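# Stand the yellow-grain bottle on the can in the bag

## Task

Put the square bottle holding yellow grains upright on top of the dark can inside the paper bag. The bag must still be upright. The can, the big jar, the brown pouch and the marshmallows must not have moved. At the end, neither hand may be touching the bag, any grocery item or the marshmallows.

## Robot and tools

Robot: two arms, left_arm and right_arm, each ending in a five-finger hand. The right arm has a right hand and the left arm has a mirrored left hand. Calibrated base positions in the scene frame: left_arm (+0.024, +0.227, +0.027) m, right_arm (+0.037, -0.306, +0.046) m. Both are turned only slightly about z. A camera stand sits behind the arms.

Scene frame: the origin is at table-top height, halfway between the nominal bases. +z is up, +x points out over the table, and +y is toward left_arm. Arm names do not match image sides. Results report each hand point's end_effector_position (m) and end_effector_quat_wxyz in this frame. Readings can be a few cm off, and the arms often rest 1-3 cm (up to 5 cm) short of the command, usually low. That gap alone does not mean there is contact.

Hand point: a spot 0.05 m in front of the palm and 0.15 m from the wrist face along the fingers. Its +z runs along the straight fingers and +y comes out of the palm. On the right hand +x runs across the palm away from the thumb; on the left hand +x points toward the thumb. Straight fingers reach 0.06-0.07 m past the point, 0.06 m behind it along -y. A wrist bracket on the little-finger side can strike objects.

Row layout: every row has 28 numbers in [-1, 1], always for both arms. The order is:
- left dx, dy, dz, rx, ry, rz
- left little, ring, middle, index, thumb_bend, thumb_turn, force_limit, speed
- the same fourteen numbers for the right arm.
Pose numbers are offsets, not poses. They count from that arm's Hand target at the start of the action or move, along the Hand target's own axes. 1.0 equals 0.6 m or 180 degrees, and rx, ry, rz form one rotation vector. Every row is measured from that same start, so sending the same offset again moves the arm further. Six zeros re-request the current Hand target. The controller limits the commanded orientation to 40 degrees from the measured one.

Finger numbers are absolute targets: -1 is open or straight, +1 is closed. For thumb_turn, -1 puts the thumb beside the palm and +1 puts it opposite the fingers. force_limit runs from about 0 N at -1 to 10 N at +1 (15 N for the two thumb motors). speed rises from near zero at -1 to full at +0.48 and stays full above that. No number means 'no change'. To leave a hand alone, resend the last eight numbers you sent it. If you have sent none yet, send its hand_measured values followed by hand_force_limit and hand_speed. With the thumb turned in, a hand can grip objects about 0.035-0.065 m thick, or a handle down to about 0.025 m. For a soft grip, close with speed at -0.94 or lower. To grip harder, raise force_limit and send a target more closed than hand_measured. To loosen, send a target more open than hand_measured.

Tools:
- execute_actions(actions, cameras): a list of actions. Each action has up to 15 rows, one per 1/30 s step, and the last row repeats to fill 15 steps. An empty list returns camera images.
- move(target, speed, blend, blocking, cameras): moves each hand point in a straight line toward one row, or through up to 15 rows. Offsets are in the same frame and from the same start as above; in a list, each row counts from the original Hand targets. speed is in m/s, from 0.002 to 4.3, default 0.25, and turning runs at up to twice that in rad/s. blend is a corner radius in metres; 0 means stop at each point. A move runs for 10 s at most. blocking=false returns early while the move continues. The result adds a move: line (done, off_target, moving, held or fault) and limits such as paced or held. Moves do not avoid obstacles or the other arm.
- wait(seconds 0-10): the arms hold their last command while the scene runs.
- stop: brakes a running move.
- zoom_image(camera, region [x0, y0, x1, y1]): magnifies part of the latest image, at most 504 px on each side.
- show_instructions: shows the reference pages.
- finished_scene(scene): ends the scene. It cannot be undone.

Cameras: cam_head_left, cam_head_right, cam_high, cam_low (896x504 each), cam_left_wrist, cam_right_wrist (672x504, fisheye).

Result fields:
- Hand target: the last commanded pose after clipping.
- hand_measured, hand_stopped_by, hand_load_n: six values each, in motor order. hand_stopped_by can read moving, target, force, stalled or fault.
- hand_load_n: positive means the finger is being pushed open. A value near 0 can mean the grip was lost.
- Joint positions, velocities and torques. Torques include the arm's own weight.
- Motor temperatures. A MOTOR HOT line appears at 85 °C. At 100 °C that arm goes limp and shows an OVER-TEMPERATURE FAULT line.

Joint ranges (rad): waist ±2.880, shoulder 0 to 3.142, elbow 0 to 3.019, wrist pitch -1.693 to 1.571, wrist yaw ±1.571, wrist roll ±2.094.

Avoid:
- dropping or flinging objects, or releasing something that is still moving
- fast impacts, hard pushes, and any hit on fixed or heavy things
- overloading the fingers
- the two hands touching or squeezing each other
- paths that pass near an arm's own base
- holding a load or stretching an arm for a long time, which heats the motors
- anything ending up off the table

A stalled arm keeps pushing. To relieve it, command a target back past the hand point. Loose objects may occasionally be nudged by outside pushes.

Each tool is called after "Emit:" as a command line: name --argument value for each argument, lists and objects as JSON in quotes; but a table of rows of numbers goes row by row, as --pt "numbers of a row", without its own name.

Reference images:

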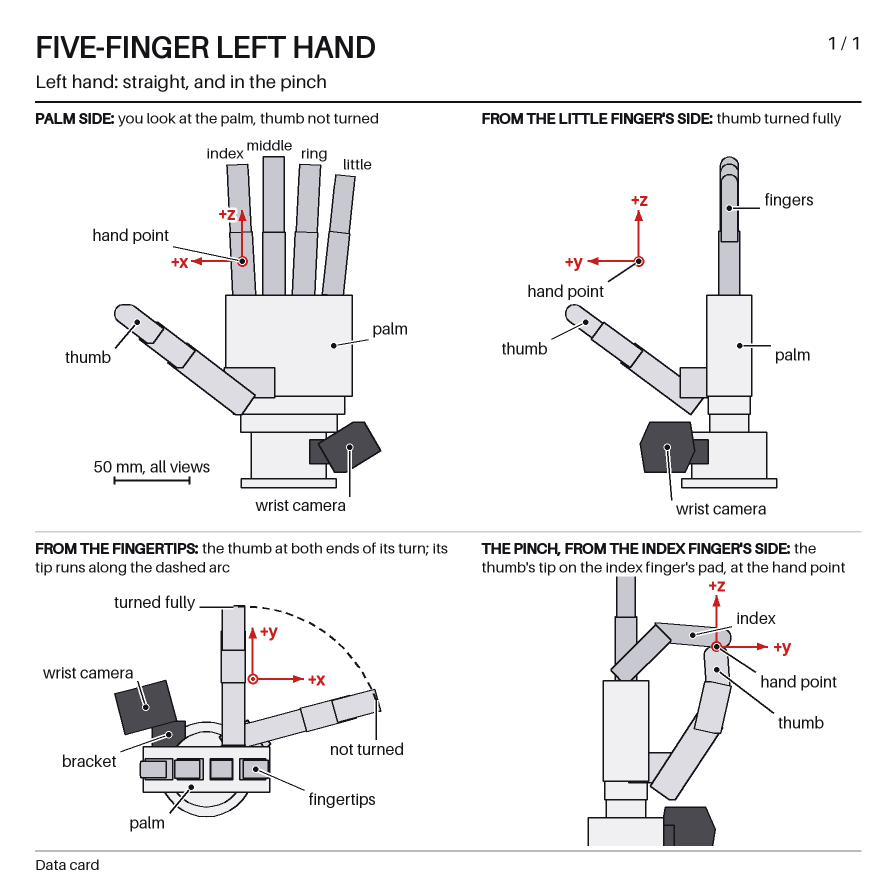

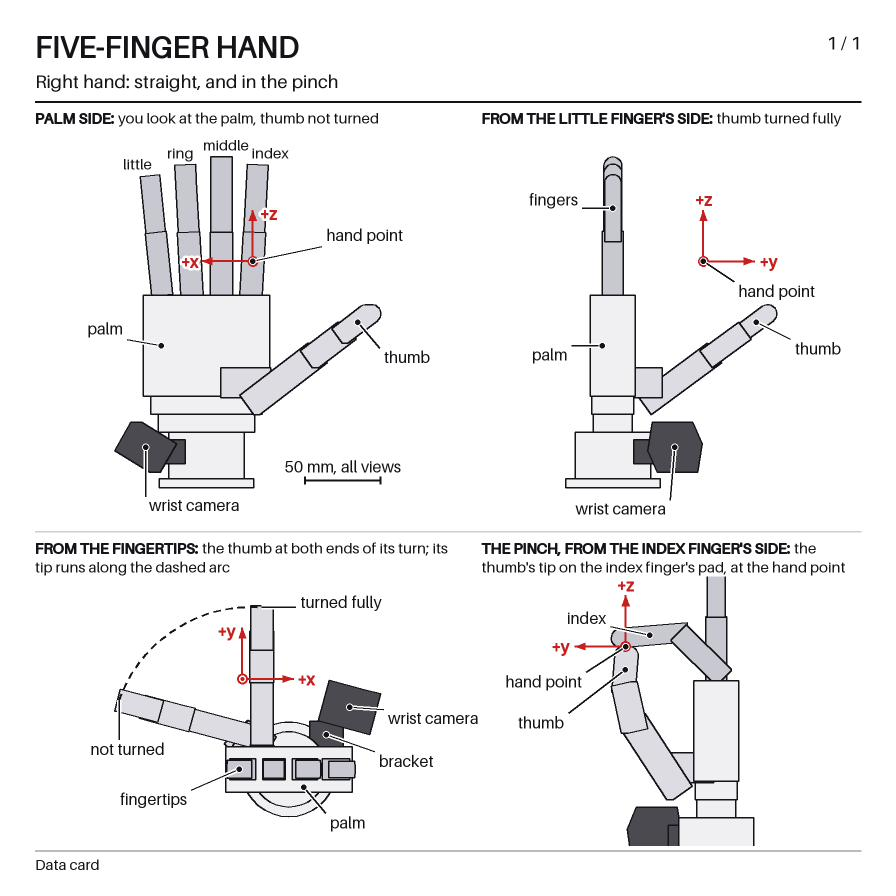

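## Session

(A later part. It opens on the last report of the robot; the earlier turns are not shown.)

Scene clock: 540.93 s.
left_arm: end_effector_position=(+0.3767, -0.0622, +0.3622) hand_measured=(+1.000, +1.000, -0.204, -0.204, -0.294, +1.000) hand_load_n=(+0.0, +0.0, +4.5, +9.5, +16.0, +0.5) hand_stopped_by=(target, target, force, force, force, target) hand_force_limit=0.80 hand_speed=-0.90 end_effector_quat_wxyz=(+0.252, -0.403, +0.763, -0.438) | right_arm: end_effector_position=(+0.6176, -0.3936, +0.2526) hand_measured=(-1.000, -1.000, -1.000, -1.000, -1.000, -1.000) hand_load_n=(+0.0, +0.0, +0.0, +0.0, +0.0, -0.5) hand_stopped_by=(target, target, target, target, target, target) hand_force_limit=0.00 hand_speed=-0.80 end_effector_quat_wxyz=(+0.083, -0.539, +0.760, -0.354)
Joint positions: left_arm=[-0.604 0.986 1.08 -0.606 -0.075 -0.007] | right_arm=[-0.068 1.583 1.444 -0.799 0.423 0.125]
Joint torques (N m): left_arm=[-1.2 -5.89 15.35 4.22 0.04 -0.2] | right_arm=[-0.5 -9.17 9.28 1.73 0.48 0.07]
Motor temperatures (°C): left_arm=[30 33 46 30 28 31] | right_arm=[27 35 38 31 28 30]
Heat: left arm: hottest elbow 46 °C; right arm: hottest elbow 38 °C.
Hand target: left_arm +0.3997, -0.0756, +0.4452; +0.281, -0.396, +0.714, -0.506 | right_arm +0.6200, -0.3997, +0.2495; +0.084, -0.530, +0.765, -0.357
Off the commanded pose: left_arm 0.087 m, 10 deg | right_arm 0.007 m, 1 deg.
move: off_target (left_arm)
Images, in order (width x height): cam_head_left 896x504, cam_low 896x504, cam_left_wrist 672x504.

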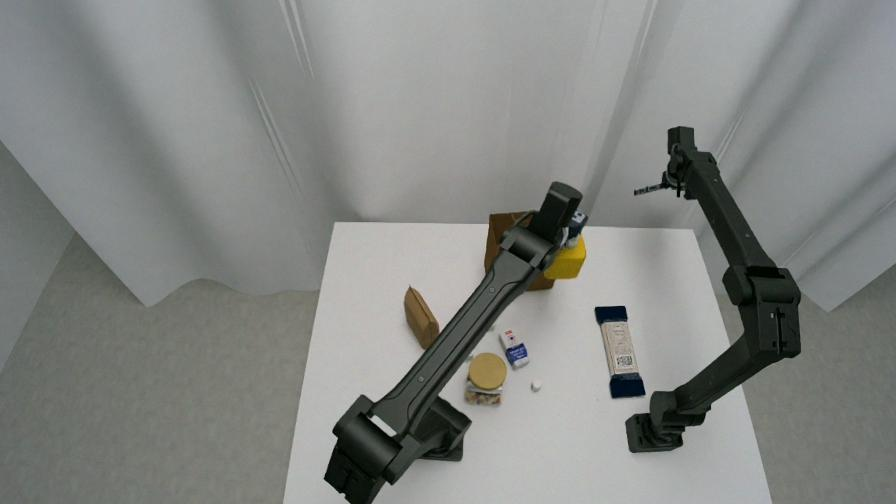

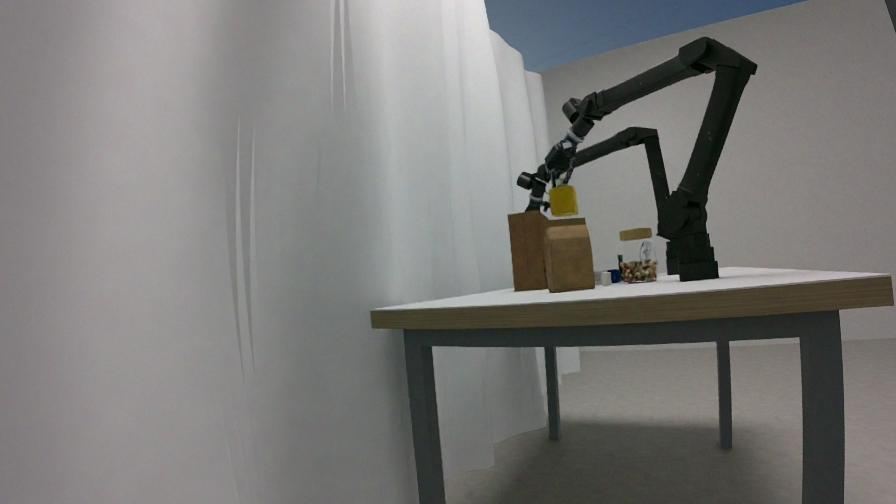

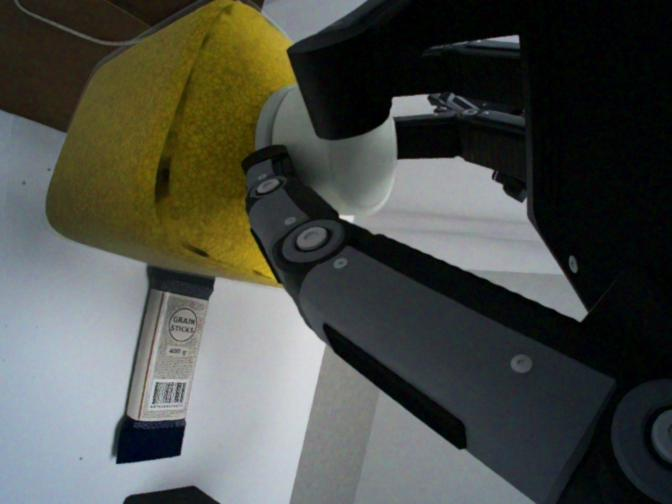

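Emit:
execute_actions --actions '[]' --cameras '["cam_head_left","cam_head_right","cam_left_wrist","cam_high","cam_low"]'

Scene clock: 551.93 s.
left_arm: end_effector_position=(+0.3767, -0.0622, +0.3622) hand_measured=(+1.000, +1.000, -0.204, -0.204, -0.294, +1.000) hand_load_n=(+0.0, +0.0, +4.5, +9.5, +16.0, +0.5) hand_stopped_by=(target, target, force, force, force, target) hand_force_limit=0.80 hand_speed=-0.90 end_effector_quat_wxyz=(+0.252, -0.403, +0.763, -0.439) | right_arm: end_effector_position=(+0.6176, -0.3936, +0.2526) hand_measured=(-1.000, -1.000, -1.000, -1.000, -1.000, -1.000) hand_load_n=(+0.0, +0.0, -0.5, +0.0, +0.0, -0.5) hand_stopped_by=(target, target, target, target, target, target) hand_force_limit=0.00 hand_speed=-0.80 end_effector_quat_wxyz=(+0.083, -0.539, +0.760, -0.354)
Joint positions: left_arm=[-0.604 0.986 1.08 -0.606 -0.075 -0.007] | right_arm=[-0.068 1.583 1.444 -0.799 0.423 0.125]
Joint velocities: within noise
Joint torques (N m): left_arm=[-0.56 -5.48 15.47 4.23 -0.01 -0.12] | right_arm=[-0.62 -10.17 9.46 1.95 0.45 0.01]
Motor temperatures (°C): left_arm=[30 33 48 31 28 31] | right_arm=[27 35 38 31 28 30]
Heat: left arm: hottest elbow 48 °C; right arm: hottest elbow 38 °C.
Hand target: left_arm +0.3997, -0.0756, +0.4452; +0.281, -0.396, +0.714, -0.506 | right_arm +0.6200, -0.3997, +0.2495; +0.084, -0.530, +0.765, -0.357
Off the commanded pose: left_arm 0.087 m, 10 deg | right_arm 0.007 m, 1 deg.
Images, in order (width x height): cam_head_left 896x504, cam_head_right 896x504, cam_high 896x504, cam_low 896x504, cam_left_wrist 672x504.

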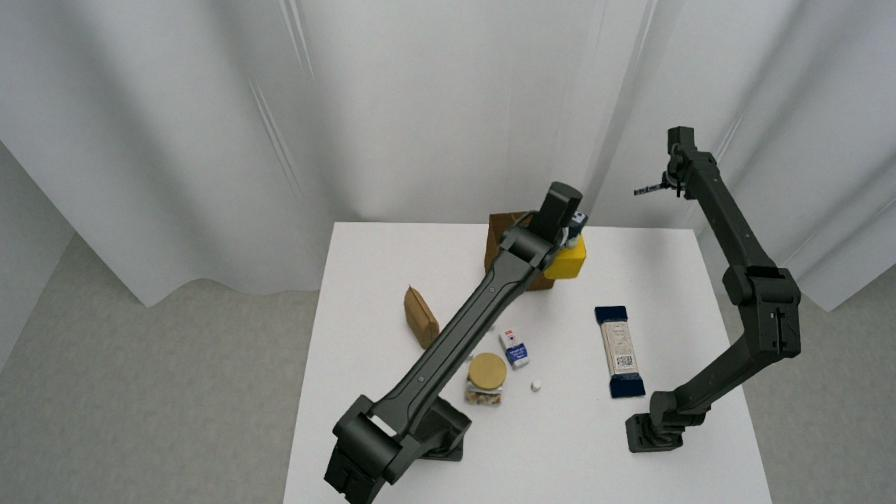

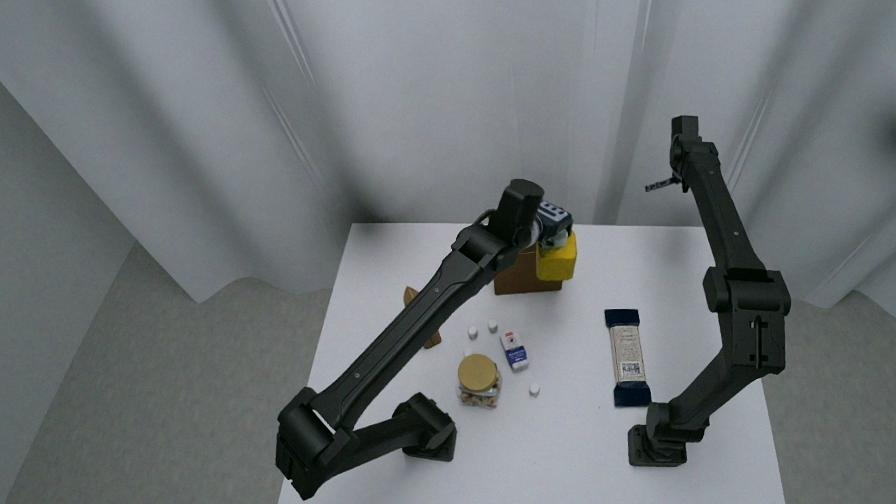

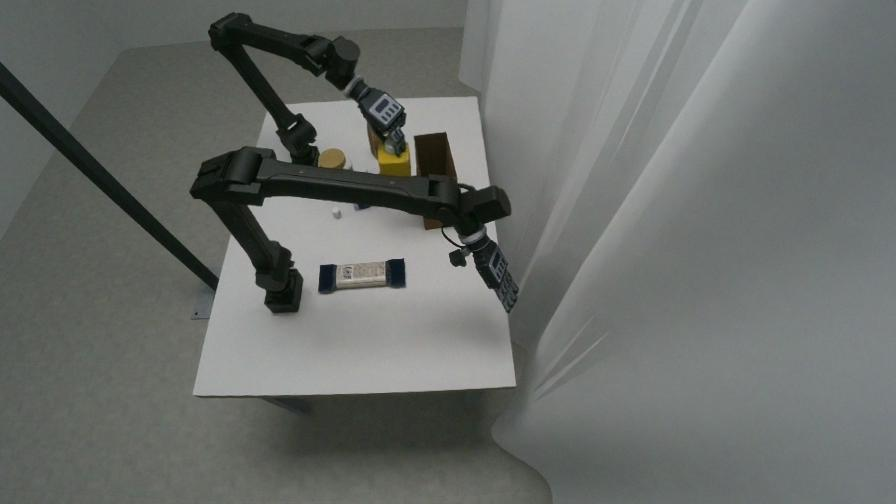

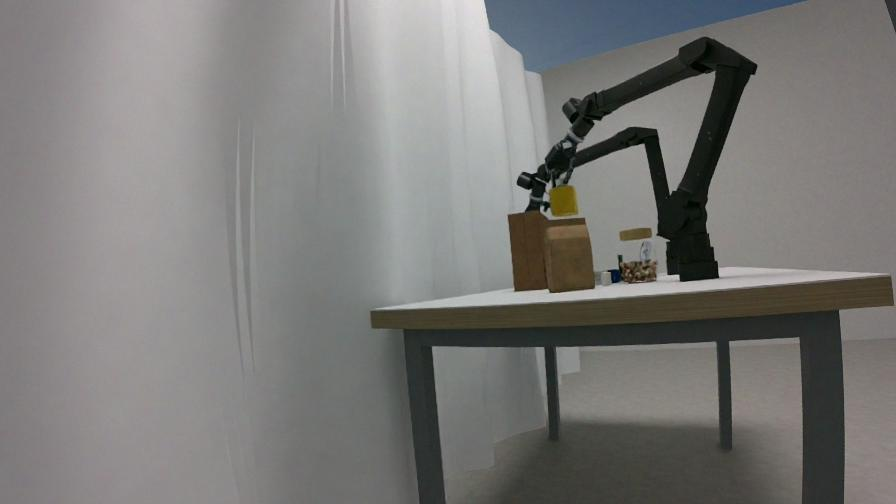

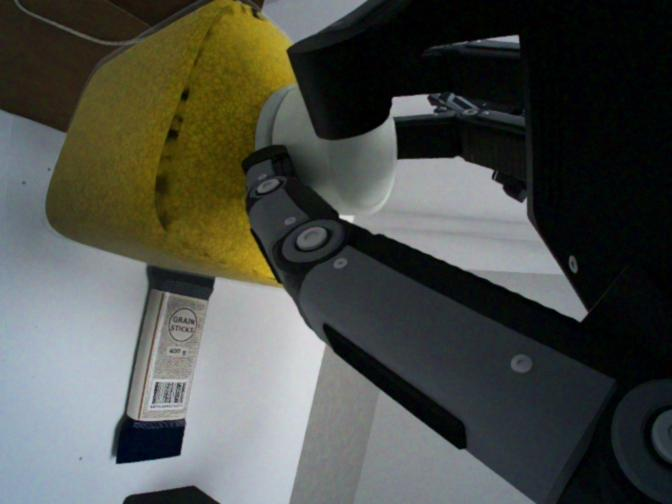

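Emit:
zoom_image --camera "cam_high" --region '[340, 100, 520, 260]'

Emit:
zoom_image --camera "cam_low" --region '[480, 140, 700, 310]'

Emit:
zoom_image --camera "cam_head_left" --region '[460, 170, 620, 310]'

Emit:
zoom_image --camera "cam_head_right" --region '[460, 170, 620, 310]'

Scaled by 2.800 from the camera's 896x504 image, which has a finer 1280x720 frame.

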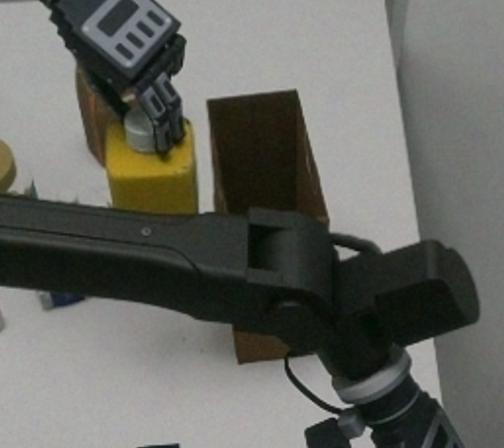

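Scaled by 2.291 from the camera's 896x504 image, which has a finer 1280x720 frame.

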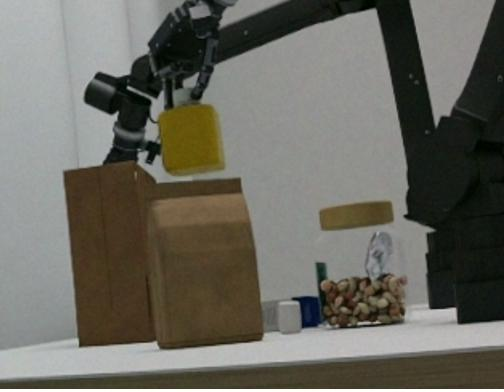

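Scaled by 3.150 from the camera's 896x504 image, which has a finer 1280x720 frame.

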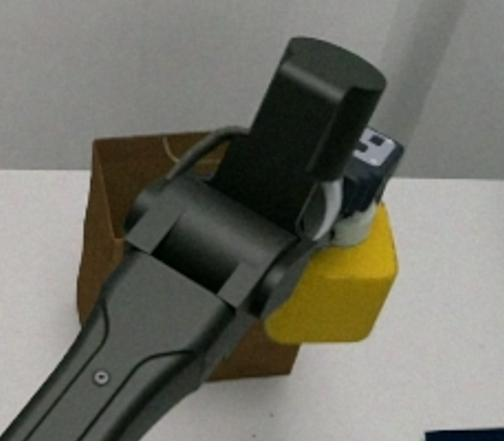

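Scaled by 3.150 from the camera's 896x504 image, which has a finer 1280x720 frame.

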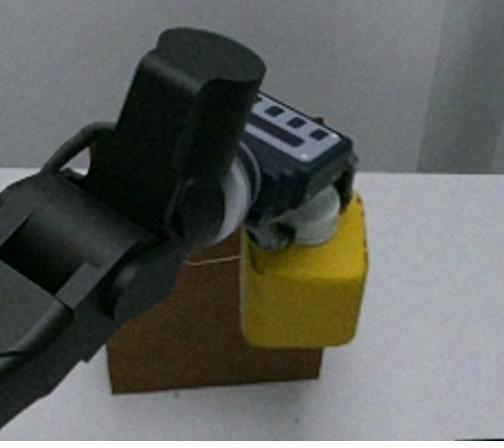

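Emit:
move --target '[0,0,0,0,0,0,1,1,0.4,0.4,0.2,1,0.8,-0.9,0.4687,0.0208,0.0281,-0.0347,0.0882,0.1017,-1,-1,-1,-1,-1,-1,0,-0.8]' --speed 0.25 --cameras '["cam_high"]'

Emit:
zoom_image --camera "cam_high" --region '[360, 100, 500, 240]'

Scene clock: 564.10 s.
left_arm: end_effector_position=(+0.3767, -0.0622, +0.3622) hand_measured=(+1.000, +1.000, -0.204, -0.204, -0.294, +1.000) hand_load_n=(+0.5, +0.0, +4.5, +9.5, +16.0, +0.5) hand_stopped_by=(target, target, force, force, force, target) hand_force_limit=0.80 hand_speed=-0.90 end_effector_quat_wxyz=(+0.252, -0.403, +0.763, -0.439) | right_arm: end_effector_position=(+0.4857, -0.6382, +0.2723) hand_measured=(-1.000, -1.000, -1.000, -1.000, -1.000, -1.000) hand_load_n=(+0.0, +0.0, +0.0, +0.0, +0.0, +0.0) hand_stopped_by=(target, target, target, target, target, target) hand_force_limit=0.00 hand_speed=-0.80 end_effector_quat_wxyz=(-0.008, -0.355, +0.867, -0.349)
Joint positions: left_arm=[-0.604 0.986 1.08 -0.606 -0.075 -0.007] | right_arm=[-0.557 1.521 1.433 -0.879 0.403 0.105]
Joint torques (N m): left_arm=[-1.73 -5.77 15.35 4.27 -0.02 -0.17] | right_arm=[0.5 -8.94 15.02 0.87 0.19 -0.16]
Heat: left arm: hottest elbow 49 °C; right arm: hottest elbow 38 °C.
Hand target: left_arm +0.3997, -0.0756, +0.4452; +0.281, -0.396, +0.714, -0.506 | right_arm +0.4997, -0.6498, +0.2993; +0.005, -0.351, +0.862, -0.366
Off the commanded pose: left_arm 0.087 m, 10 deg | right_arm 0.033 m, 3 deg.
move: off_target (left_arm, right_arm)
Images, in order (width x height): cam_high 896x504.

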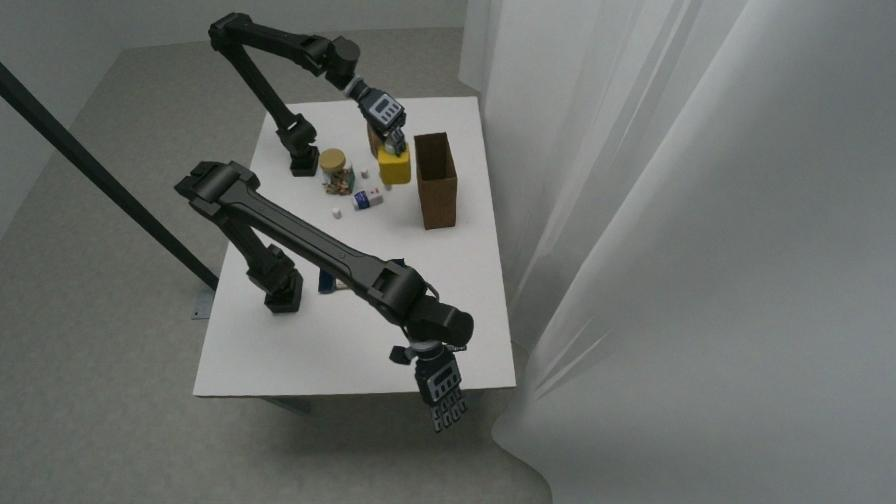

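Scaled by 3.600 from the camera's 896x504 image, which has a finer 1280x720 frame.

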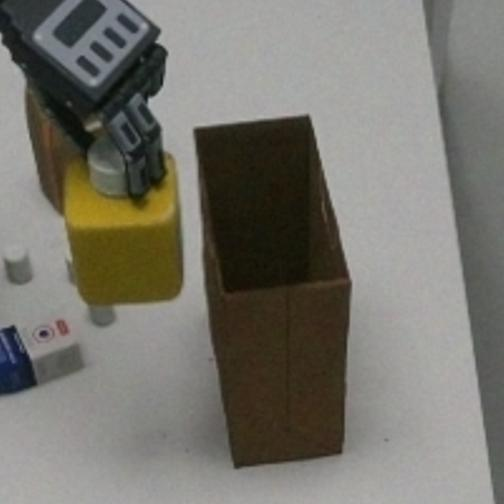

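Emit:
move --target '[-0.0408,-0.0899,0.004,0.011,-0.0263,-0.0093,1,1,0.4,0.4,0.2,1,0.8,-0.9,0,0,0,0,0,0,-1,-1,-1,-1,-1,-1,0,-0.8]' --speed 0.08 --cameras '["cam_high","cam_left_wrist"]'

Scene clock: 587.50 s.
left_arm: end_effector_position=(+0.4159, -0.0617, +0.4157) hand_measured=(+1.000, +1.000, -0.204, -0.204, -0.294, +1.000) hand_load_n=(+0.0, +0.0, +4.5, +9.5, +16.0, +0.5) hand_stopped_by=(target, target, force, force, force, target) hand_force_limit=0.80 hand_speed=-0.90 end_effector_quat_wxyz=(+0.285, -0.426, +0.732, -0.449) | right_arm: end_effector_position=(+0.4856, -0.6381, +0.2723) hand_measured=(-1.000, -1.000, -1.000, -1.000, -1.000, -1.000) hand_load_n=(+0.0, +0.0, +0.0, +0.0, +0.0, +0.0) hand_stopped_by=(target, target, target, target, target, target) hand_force_limit=0.00 hand_speed=-0.80 end_effector_quat_wxyz=(-0.008, -0.355, +0.867, -0.348)
Joint positions: left_arm=[-0.573 1.053 1.23 -0.63 -0.126 -0.022] | right_arm=[-0.557 1.521 1.433 -0.879 0.403 0.105]
Joint torques (N m): left_arm=[-0.91 -7 15.39 3.19 -0.11 -0.19] | right_arm=[-0.09 -9.11 14.89 0.76 0.2 -0.17]
Heat: left arm: hottest elbow 51 °C; right arm: hottest elbow 41 °C.
Hand target: left_arm +0.4297, -0.0657, +0.4953; +0.309, -0.422, +0.687, -0.505 | right_arm +0.4996, -0.6498, +0.2993; +0.005, -0.351, +0.862, -0.366
Off the commanded pose: left_arm 0.081 m, 9 deg | right_arm 0.033 m, 3 deg.
move: off_target (left_arm, right_arm)
Images, in order (width x height): cam_high 896x504, cam_left_wrist 672x504.

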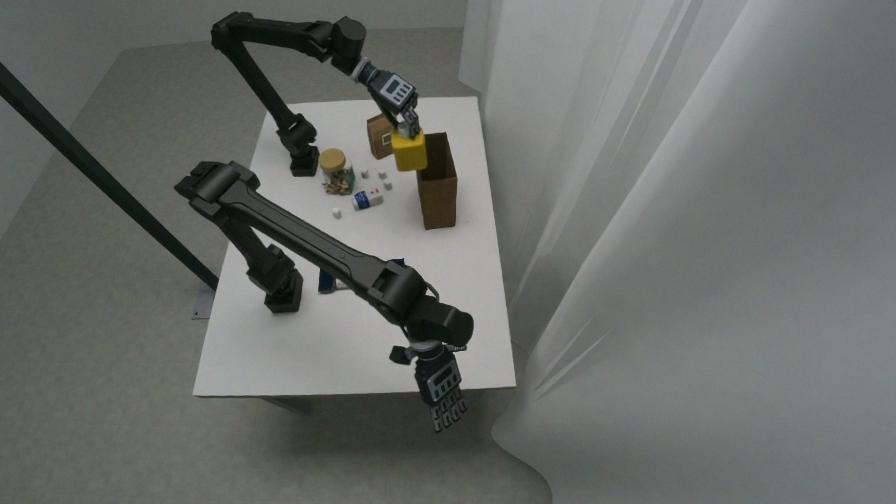

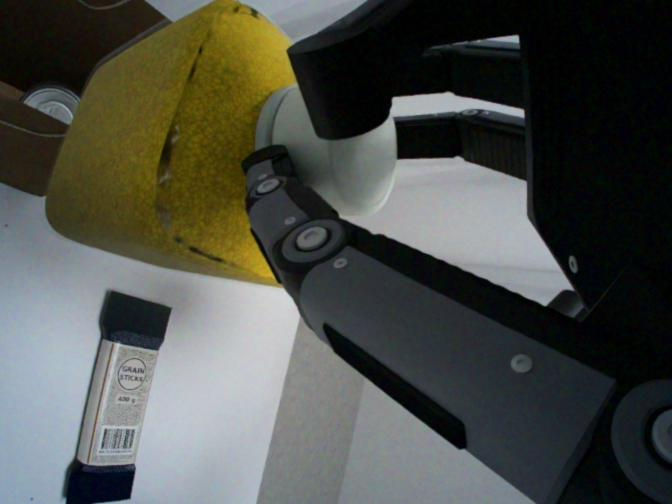

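Emit:
zoom_image --camera "cam_left_wrist" --region '[0, 0, 300, 225]'

Emit:
zoom_image --camera "cam_high" --region '[360, 100, 500, 240]'

Scaled by 1.680 from the camera's 672x504 image, which has a finer 960x720 frame.

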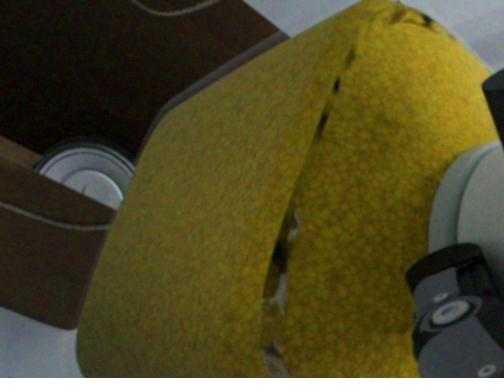

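Scaled by 3.600 from the camera's 896x504 image, which has a finer 1280x720 frame.

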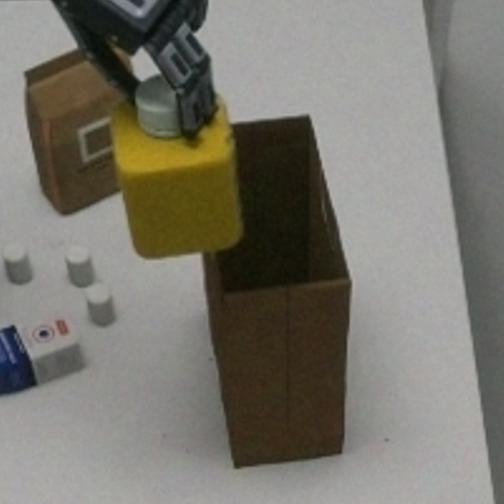

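Emit:
execute_actions --actions '[]' --cameras '["cam_head_left","cam_head_right"]'

Emit:
zoom_image --camera "cam_head_left" --region '[460, 170, 620, 310]'

Emit:
zoom_image --camera "cam_head_right" --region '[460, 170, 620, 310]'

Scene clock: 594.57 s.
left_arm: end_effector_position=(+0.4160, -0.0618, +0.4164) hand_measured=(+1.000, +1.000, -0.204, -0.204, -0.294, +1.000) hand_load_n=(+0.0, +0.0, +4.5, +9.5, +15.5, +0.0) hand_stopped_by=(target, target, force, force, force, target) hand_force_limit=0.80 hand_speed=-0.90 end_effector_quat_wxyz=(+0.285, -0.426, +0.732, -0.450) | right_arm: end_effector_position=(+0.4856, -0.6381, +0.2723) hand_measured=(-1.000, -1.000, -1.000, -1.000, -1.000, -1.000) hand_load_n=(+0.0, +0.0, +0.0, +0.0, +0.0, +0.0) hand_stopped_by=(target, target, target, target, target, target) hand_force_limit=0.00 hand_speed=-0.80 end_effector_quat_wxyz=(-0.008, -0.355, +0.867, -0.348)
Joint positions: left_arm=[-0.573 1.053 1.231 -0.63 -0.126 -0.023] | right_arm=[-0.557 1.521 1.433 -0.879 0.403 0.105]
Joint velocities: within noise
Joint torques (N m): left_arm=[-1.03 -6.83 15.17 2.97 -0.13 -0.17] | right_arm=[0.21 -8.47 14.98 0.96 0.18 -0.19]
Motor temperatures (°C): left_arm=[30 34 53 31 28 31] | right_arm=[27 34 42 31 28 30]
Heat: left arm: hottest elbow 53 °C; right arm: hottest elbow 42 °C.
Hand target: left_arm +0.4297, -0.0657, +0.4954; +0.309, -0.422, +0.687, -0.505 | right_arm +0.4996, -0.6498, +0.2993; +0.005, -0.351, +0.862, -0.366
Off the commanded pose: left_arm 0.080 m, 9 deg | right_arm 0.033 m, 3 deg.
Images, in order (width x height): cam_head_left 896x504, cam_head_right 896x504.

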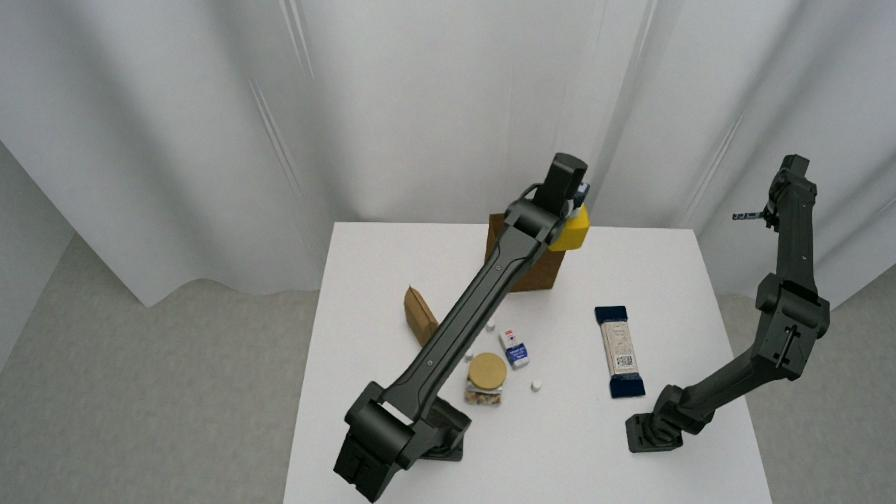

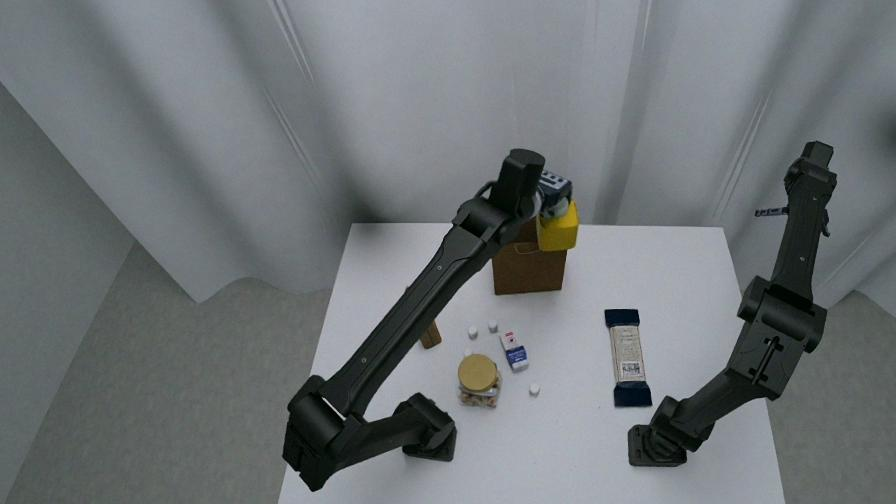

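Scaled by 3.150 from the camera's 896x504 image, which has a finer 1280x720 frame.

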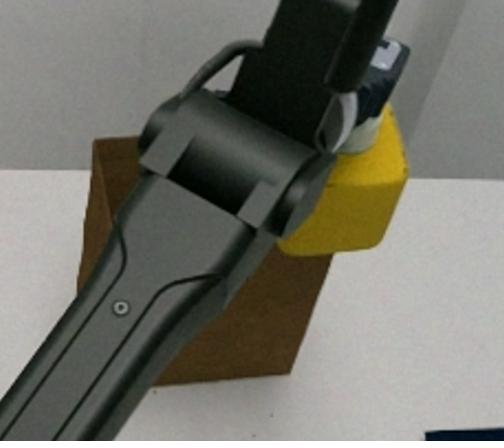

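Scaled by 3.150 from the camera's 896x504 image, which has a finer 1280x720 frame.

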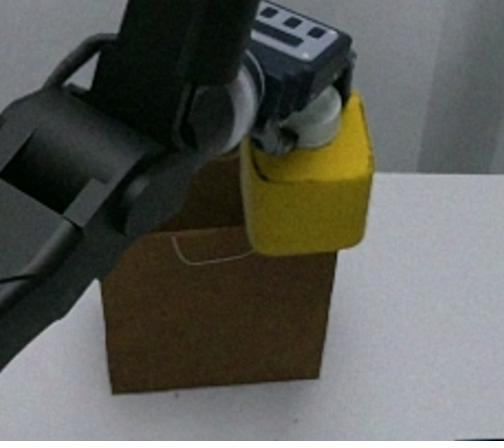

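Emit:
move --target '[-0.0743,-0.0468,0.0653,0,0,0,1,1,0.4,0.4,0.2,1,0.8,-0.9,0,0,0,0,0,0,-1,-1,-1,-1,-1,-1,0,-0.8]' --speed 0.08 --cameras '["cam_high","cam_left_wrist","cam_head_left"]'

Emit:
zoom_image --camera "cam_left_wrist" --region '[0, 0, 300, 225]'

Emit:
zoom_image --camera "cam_high" --region '[370, 90, 500, 240]'

Emit:
zoom_image --camera "cam_head_left" --region '[460, 170, 620, 310]'

Scene clock: 622.03 s.
left_arm: end_effector_position=(+0.4779, -0.0443, +0.4308) hand_measured=(+1.000, +1.000, -0.204, -0.204, -0.294, +1.000) hand_load_n=(+0.0, +0.0, +4.0, +9.5, +16.0, +0.5) hand_stopped_by=(target, target, force, force, force, target) hand_force_limit=0.80 hand_speed=-0.90 end_effector_quat_wxyz=(+0.277, -0.441, +0.724, -0.453) | right_arm: end_effector_position=(+0.4856, -0.6381, +0.2723) hand_measured=(-1.000, -1.000, -1.000, -1.000, -1.000, -1.000) hand_load_n=(+0.0, +0.0, +0.0, +0.0, +0.0, +0.0) hand_stopped_by=(target, target, target, target, target, target) hand_force_limit=0.00 hand_speed=-0.80 end_effector_quat_wxyz=(-0.008, -0.355, +0.867, -0.348)
Joint positions: left_arm=[-0.436 1.17 1.352 -0.632 -0.006 -0.001] | right_arm=[-0.557 1.521 1.433 -0.879 0.403 0.105]
Joint torques (N m): left_arm=[-1.32 -8.76 15.2 3.28 0.29 0.02] | right_arm=[-0.38 -9.29 14.76 0.72 0.18 -0.17]
Motor temperatures (°C): left_arm=[30 34 55 30 28 31] | right_arm=[27 34 45 31 28 30]
Heat: left arm: hottest elbow 55 °C; right arm: hottest elbow 45 °C.
Hand target: left_arm +0.4908, -0.0467, +0.5102; +0.309, -0.422, +0.687, -0.505 | right_arm +0.4996, -0.6498, +0.2993; +0.005, -0.351, +0.862, -0.366
Off the commanded pose: left_arm 0.081 m, 8 deg | right_arm 0.033 m, 3 deg.
move: off_target (left_arm, right_arm)
Images, in order (width x height): cam_head_left 896x504, cam_high 896x504, cam_left_wrist 672x504.

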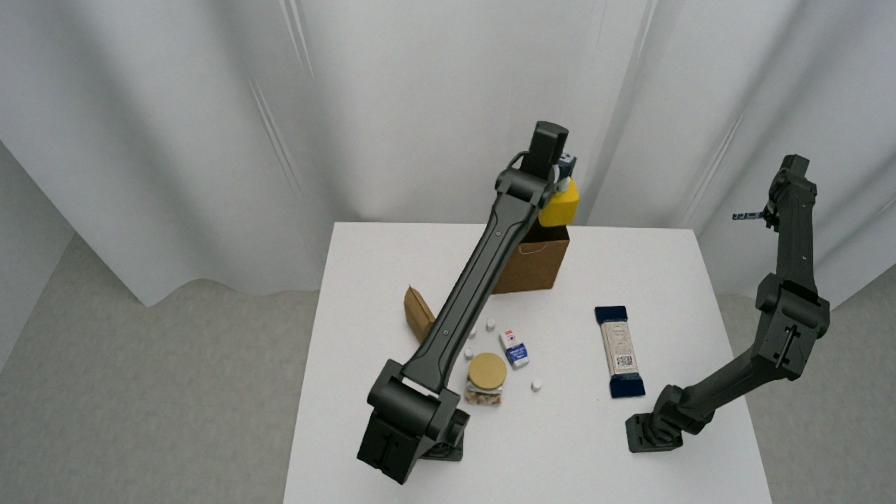

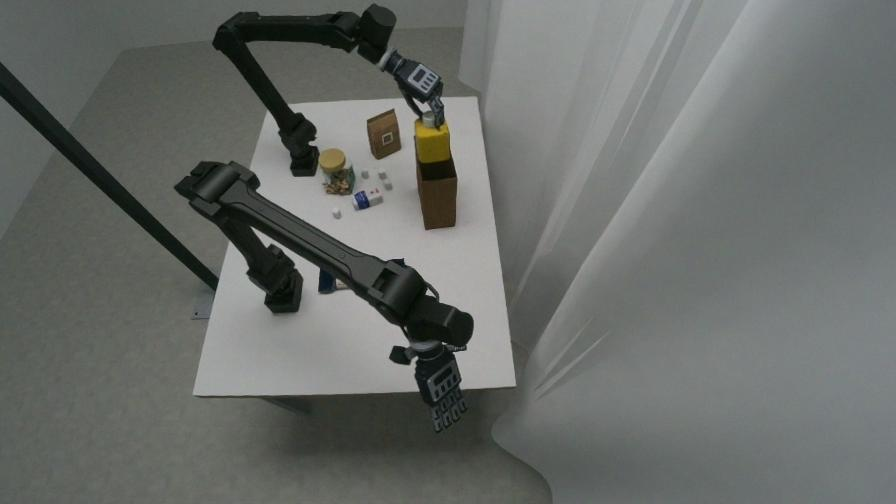

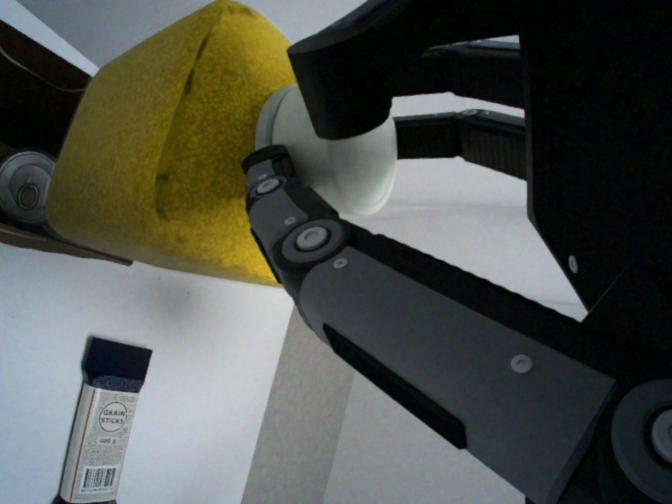

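Scaled by 1.680 from the camera's 672x504 image, which has a finer 960x720 frame.

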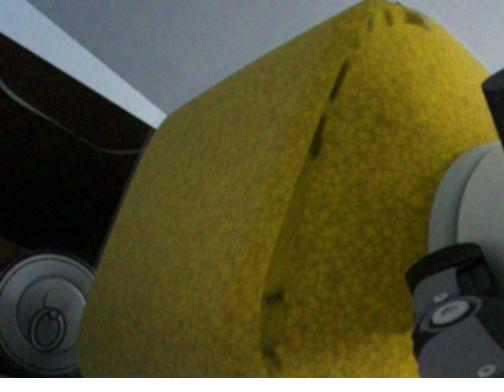

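Scaled by 3.360 from the camera's 896x504 image, which has a finer 1280x720 frame.

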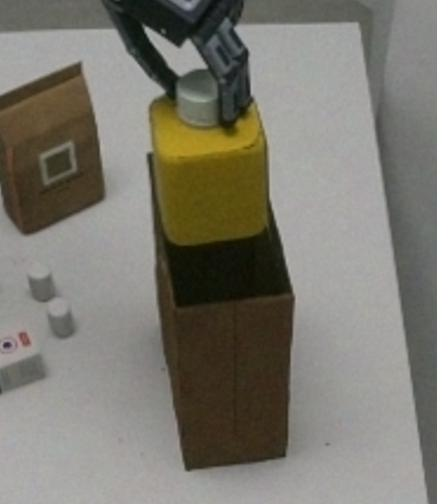

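Scaled by 3.150 from the camera's 896x504 image, which has a finer 1280x720 frame.

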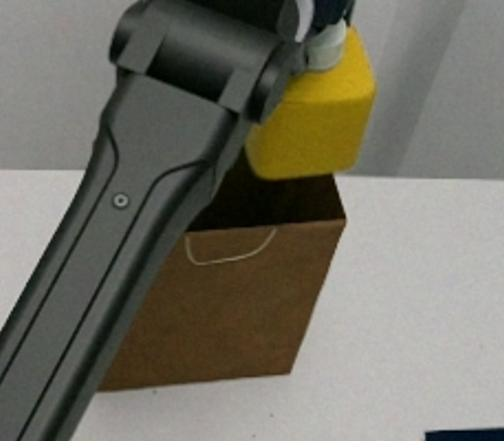

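Emit:
move --target '[0,0.0636,0.02,0,0,0,1,1,0.4,0.4,0.2,1,0.8,-0.9,0,0,0,0,0,0,-1,-1,-1,-1,-1,-1,0,-0.8]' --speed 0.06

Scene clock: 648.37 s.
left_arm: end_effector_position=(+0.4843, -0.0476, +0.4216) hand_measured=(+1.000, +1.000, -0.204, -0.204, -0.294, +1.000) hand_load_n=(+0.0, +0.0, +4.5, +9.5, +16.0, +0.0) hand_stopped_by=(target, target, force, force, force, target) hand_force_limit=0.80 hand_speed=-0.90 end_effector_quat_wxyz=(+0.283, -0.437, +0.717, -0.463) | right_arm: end_effector_position=(+0.4856, -0.6381, +0.2723) hand_measured=(-1.000, -1.000, -1.000, -1.000, -1.000, -1.000) hand_load_n=(+0.0, +0.0, +0.0, +0.0, +0.0, +0.0) hand_stopped_by=(target, target, target, target, target, target) hand_force_limit=0.00 hand_speed=-0.80 end_effector_quat_wxyz=(-0.008, -0.355, +0.867, -0.348)
Joint positions: left_arm=[-0.436 1.17 1.312 -0.564 -0.006 -0.001] | right_arm=[-0.557 1.521 1.433 -0.879 0.403 0.105]
Joint torques (N m): left_arm=[-1.32 -9.23 10.17 4.41 0.22 0.04] | right_arm=[-0.85 -8.64 15.05 0.81 0.19 -0.14]
Motor temperatures (°C): left_arm=[30 34 55 30 28 31] | right_arm=[27 34 46 31 28 30]
Heat: left arm: hottest elbow 55 °C; right arm: hottest elbow 46 °C.
Hand target: left_arm +0.4908, -0.0467, +0.4702; +0.309, -0.422, +0.687, -0.505 | right_arm +0.4996, -0.6498, +0.2993; +0.005, -0.351, +0.862, -0.366
Off the commanded pose: left_arm 0.049 m, 7 deg | right_arm 0.033 m, 3 deg.
move: off_target (left_arm, right_arm)

Emit:
move --target '[0,0.0795,0.025,0,0,0,1,1,0.4,0.4,0.2,1,0.8,-0.9,0,0,0,0,0,0,-1,-1,-1,-1,-1,-1,0,-0.8]' --speed 0.06 --cameras '["cam_high","cam_left_wrist","cam_head_left","cam_head_right"]'

Emit:
zoom_image --camera "cam_high" --region '[390, 90, 480, 240]'

Emit:
zoom_image --camera "cam_head_left" --region '[500, 170, 600, 300]'

Emit:
zoom_image --camera "cam_head_right" --region '[480, 170, 600, 300]'

Emit:
zoom_image --camera "cam_left_wrist" --region '[0, 50, 250, 290]'

Scene clock: 653.43 s.
left_arm: end_effector_position=(+0.4850, -0.0480, +0.3622) hand_measured=(+1.000, +1.000, -0.204, -0.204, -0.294, +1.000) hand_load_n=(+0.0, +0.5, +4.0, +9.0, +16.0, +0.5) hand_stopped_by=(target, target, force, force, force, target) hand_force_limit=0.80 hand_speed=-0.90 end_effector_quat_wxyz=(+0.280, -0.439, +0.721, -0.457) | right_arm: end_effector_position=(+0.4856, -0.6381, +0.2723) hand_measured=(-1.000, -1.000, -1.000, -1.000, -1.000, -1.000) hand_load_n=(+0.0, +0.0, +0.0, +0.0, +0.0, +0.0) hand_stopped_by=(target, target, target, target, target, target) hand_force_limit=0.00 hand_speed=-0.80 end_effector_quat_wxyz=(-0.008, -0.355, +0.867, -0.348)
Joint positions: left_arm=[-0.436 1.17 1.166 -0.436 -0.006 -0.001] | right_arm=[-0.557 1.521 1.433 -0.879 0.403 0.105]
Joint torques (N m): left_arm=[-0.97 -11.34 9.96 4.4 0.21 0.07] | right_arm=[-0.67 -9 14.97 1.02 0.14 -0.21]
Heat: left arm: hottest elbow 54 °C; right arm: hottest elbow 46 °C.
Hand target: left_arm +0.4908, -0.0468, +0.4202; +0.309, -0.422, +0.687, -0.505 | right_arm +0.4996, -0.6498, +0.2993; +0.005, -0.351, +0.862, -0.366
Off the commanded pose: left_arm 0.058 m, 8 deg | right_arm 0.033 m, 3 deg.
move: off_target (left_arm, right_arm)
Images, in order (width x height): cam_head_left 896x504, cam_head_right 896x504, cam_high 896x504, cam_left_wrist 672x504.

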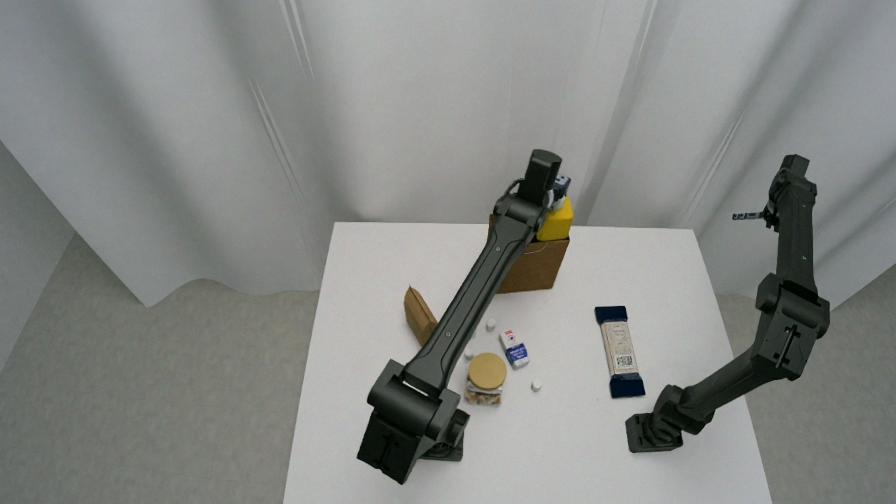

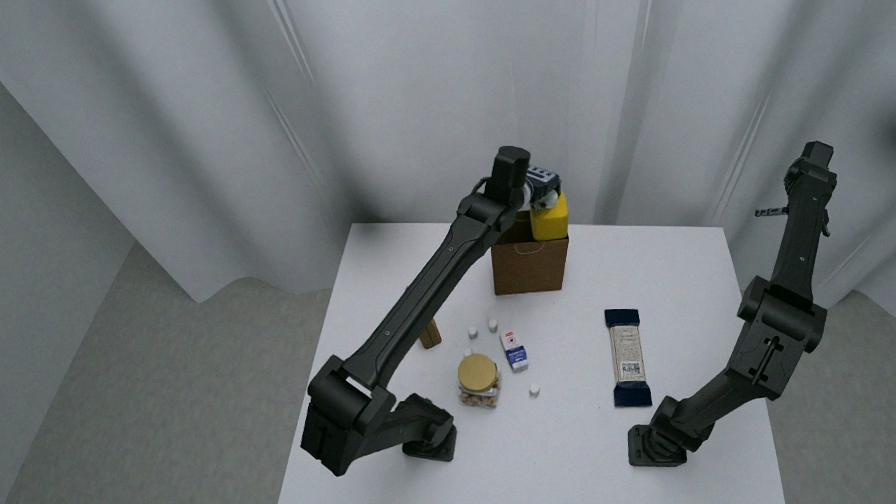

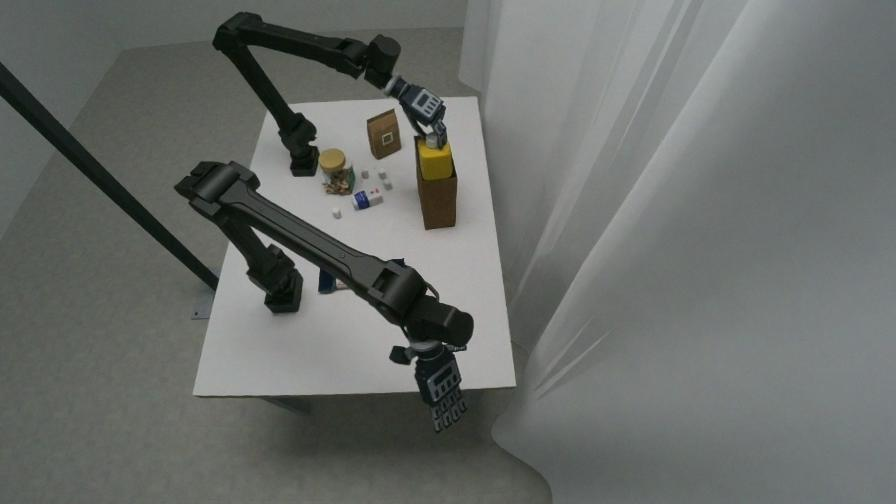

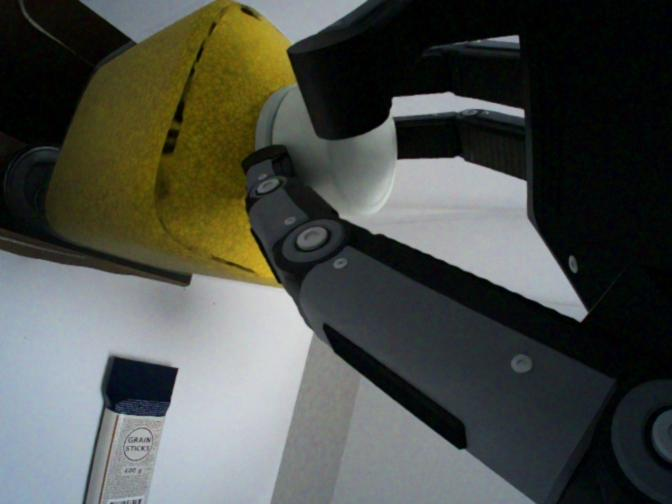

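Scaled by 3.360 from the camera's 896x504 image, which has a finer 1280x720 frame.

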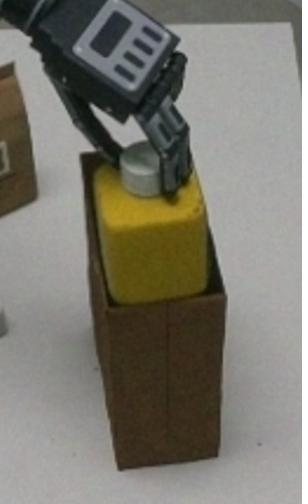

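Scaled by 3.877 from the camera's 896x504 image, which has a finer 1280x720 frame.

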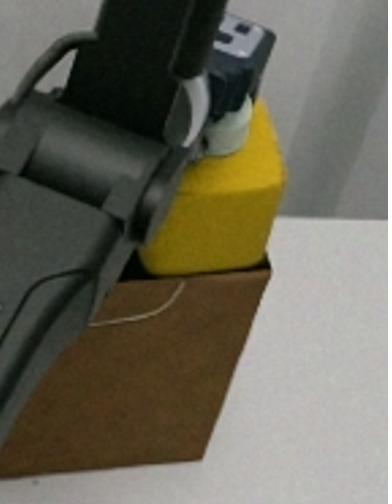

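Scaled by 3.877 from the camera's 896x504 image, which has a finer 1280x720 frame.

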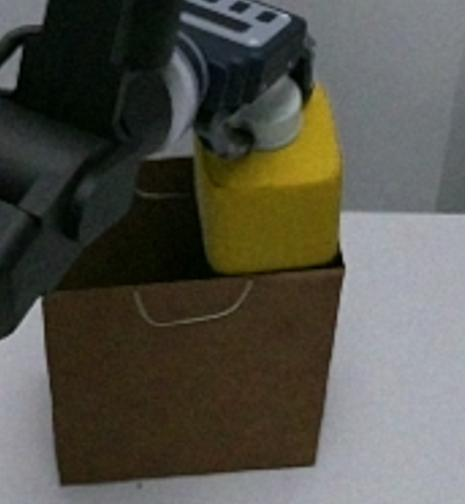

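Scaled by 2.016 from the camera's 672x504 image, which has a finer 960x720 frame.

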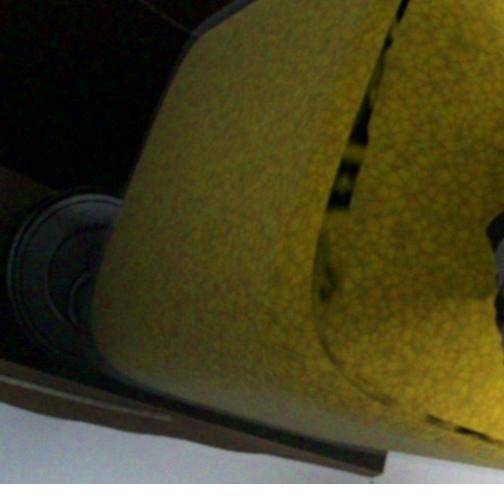

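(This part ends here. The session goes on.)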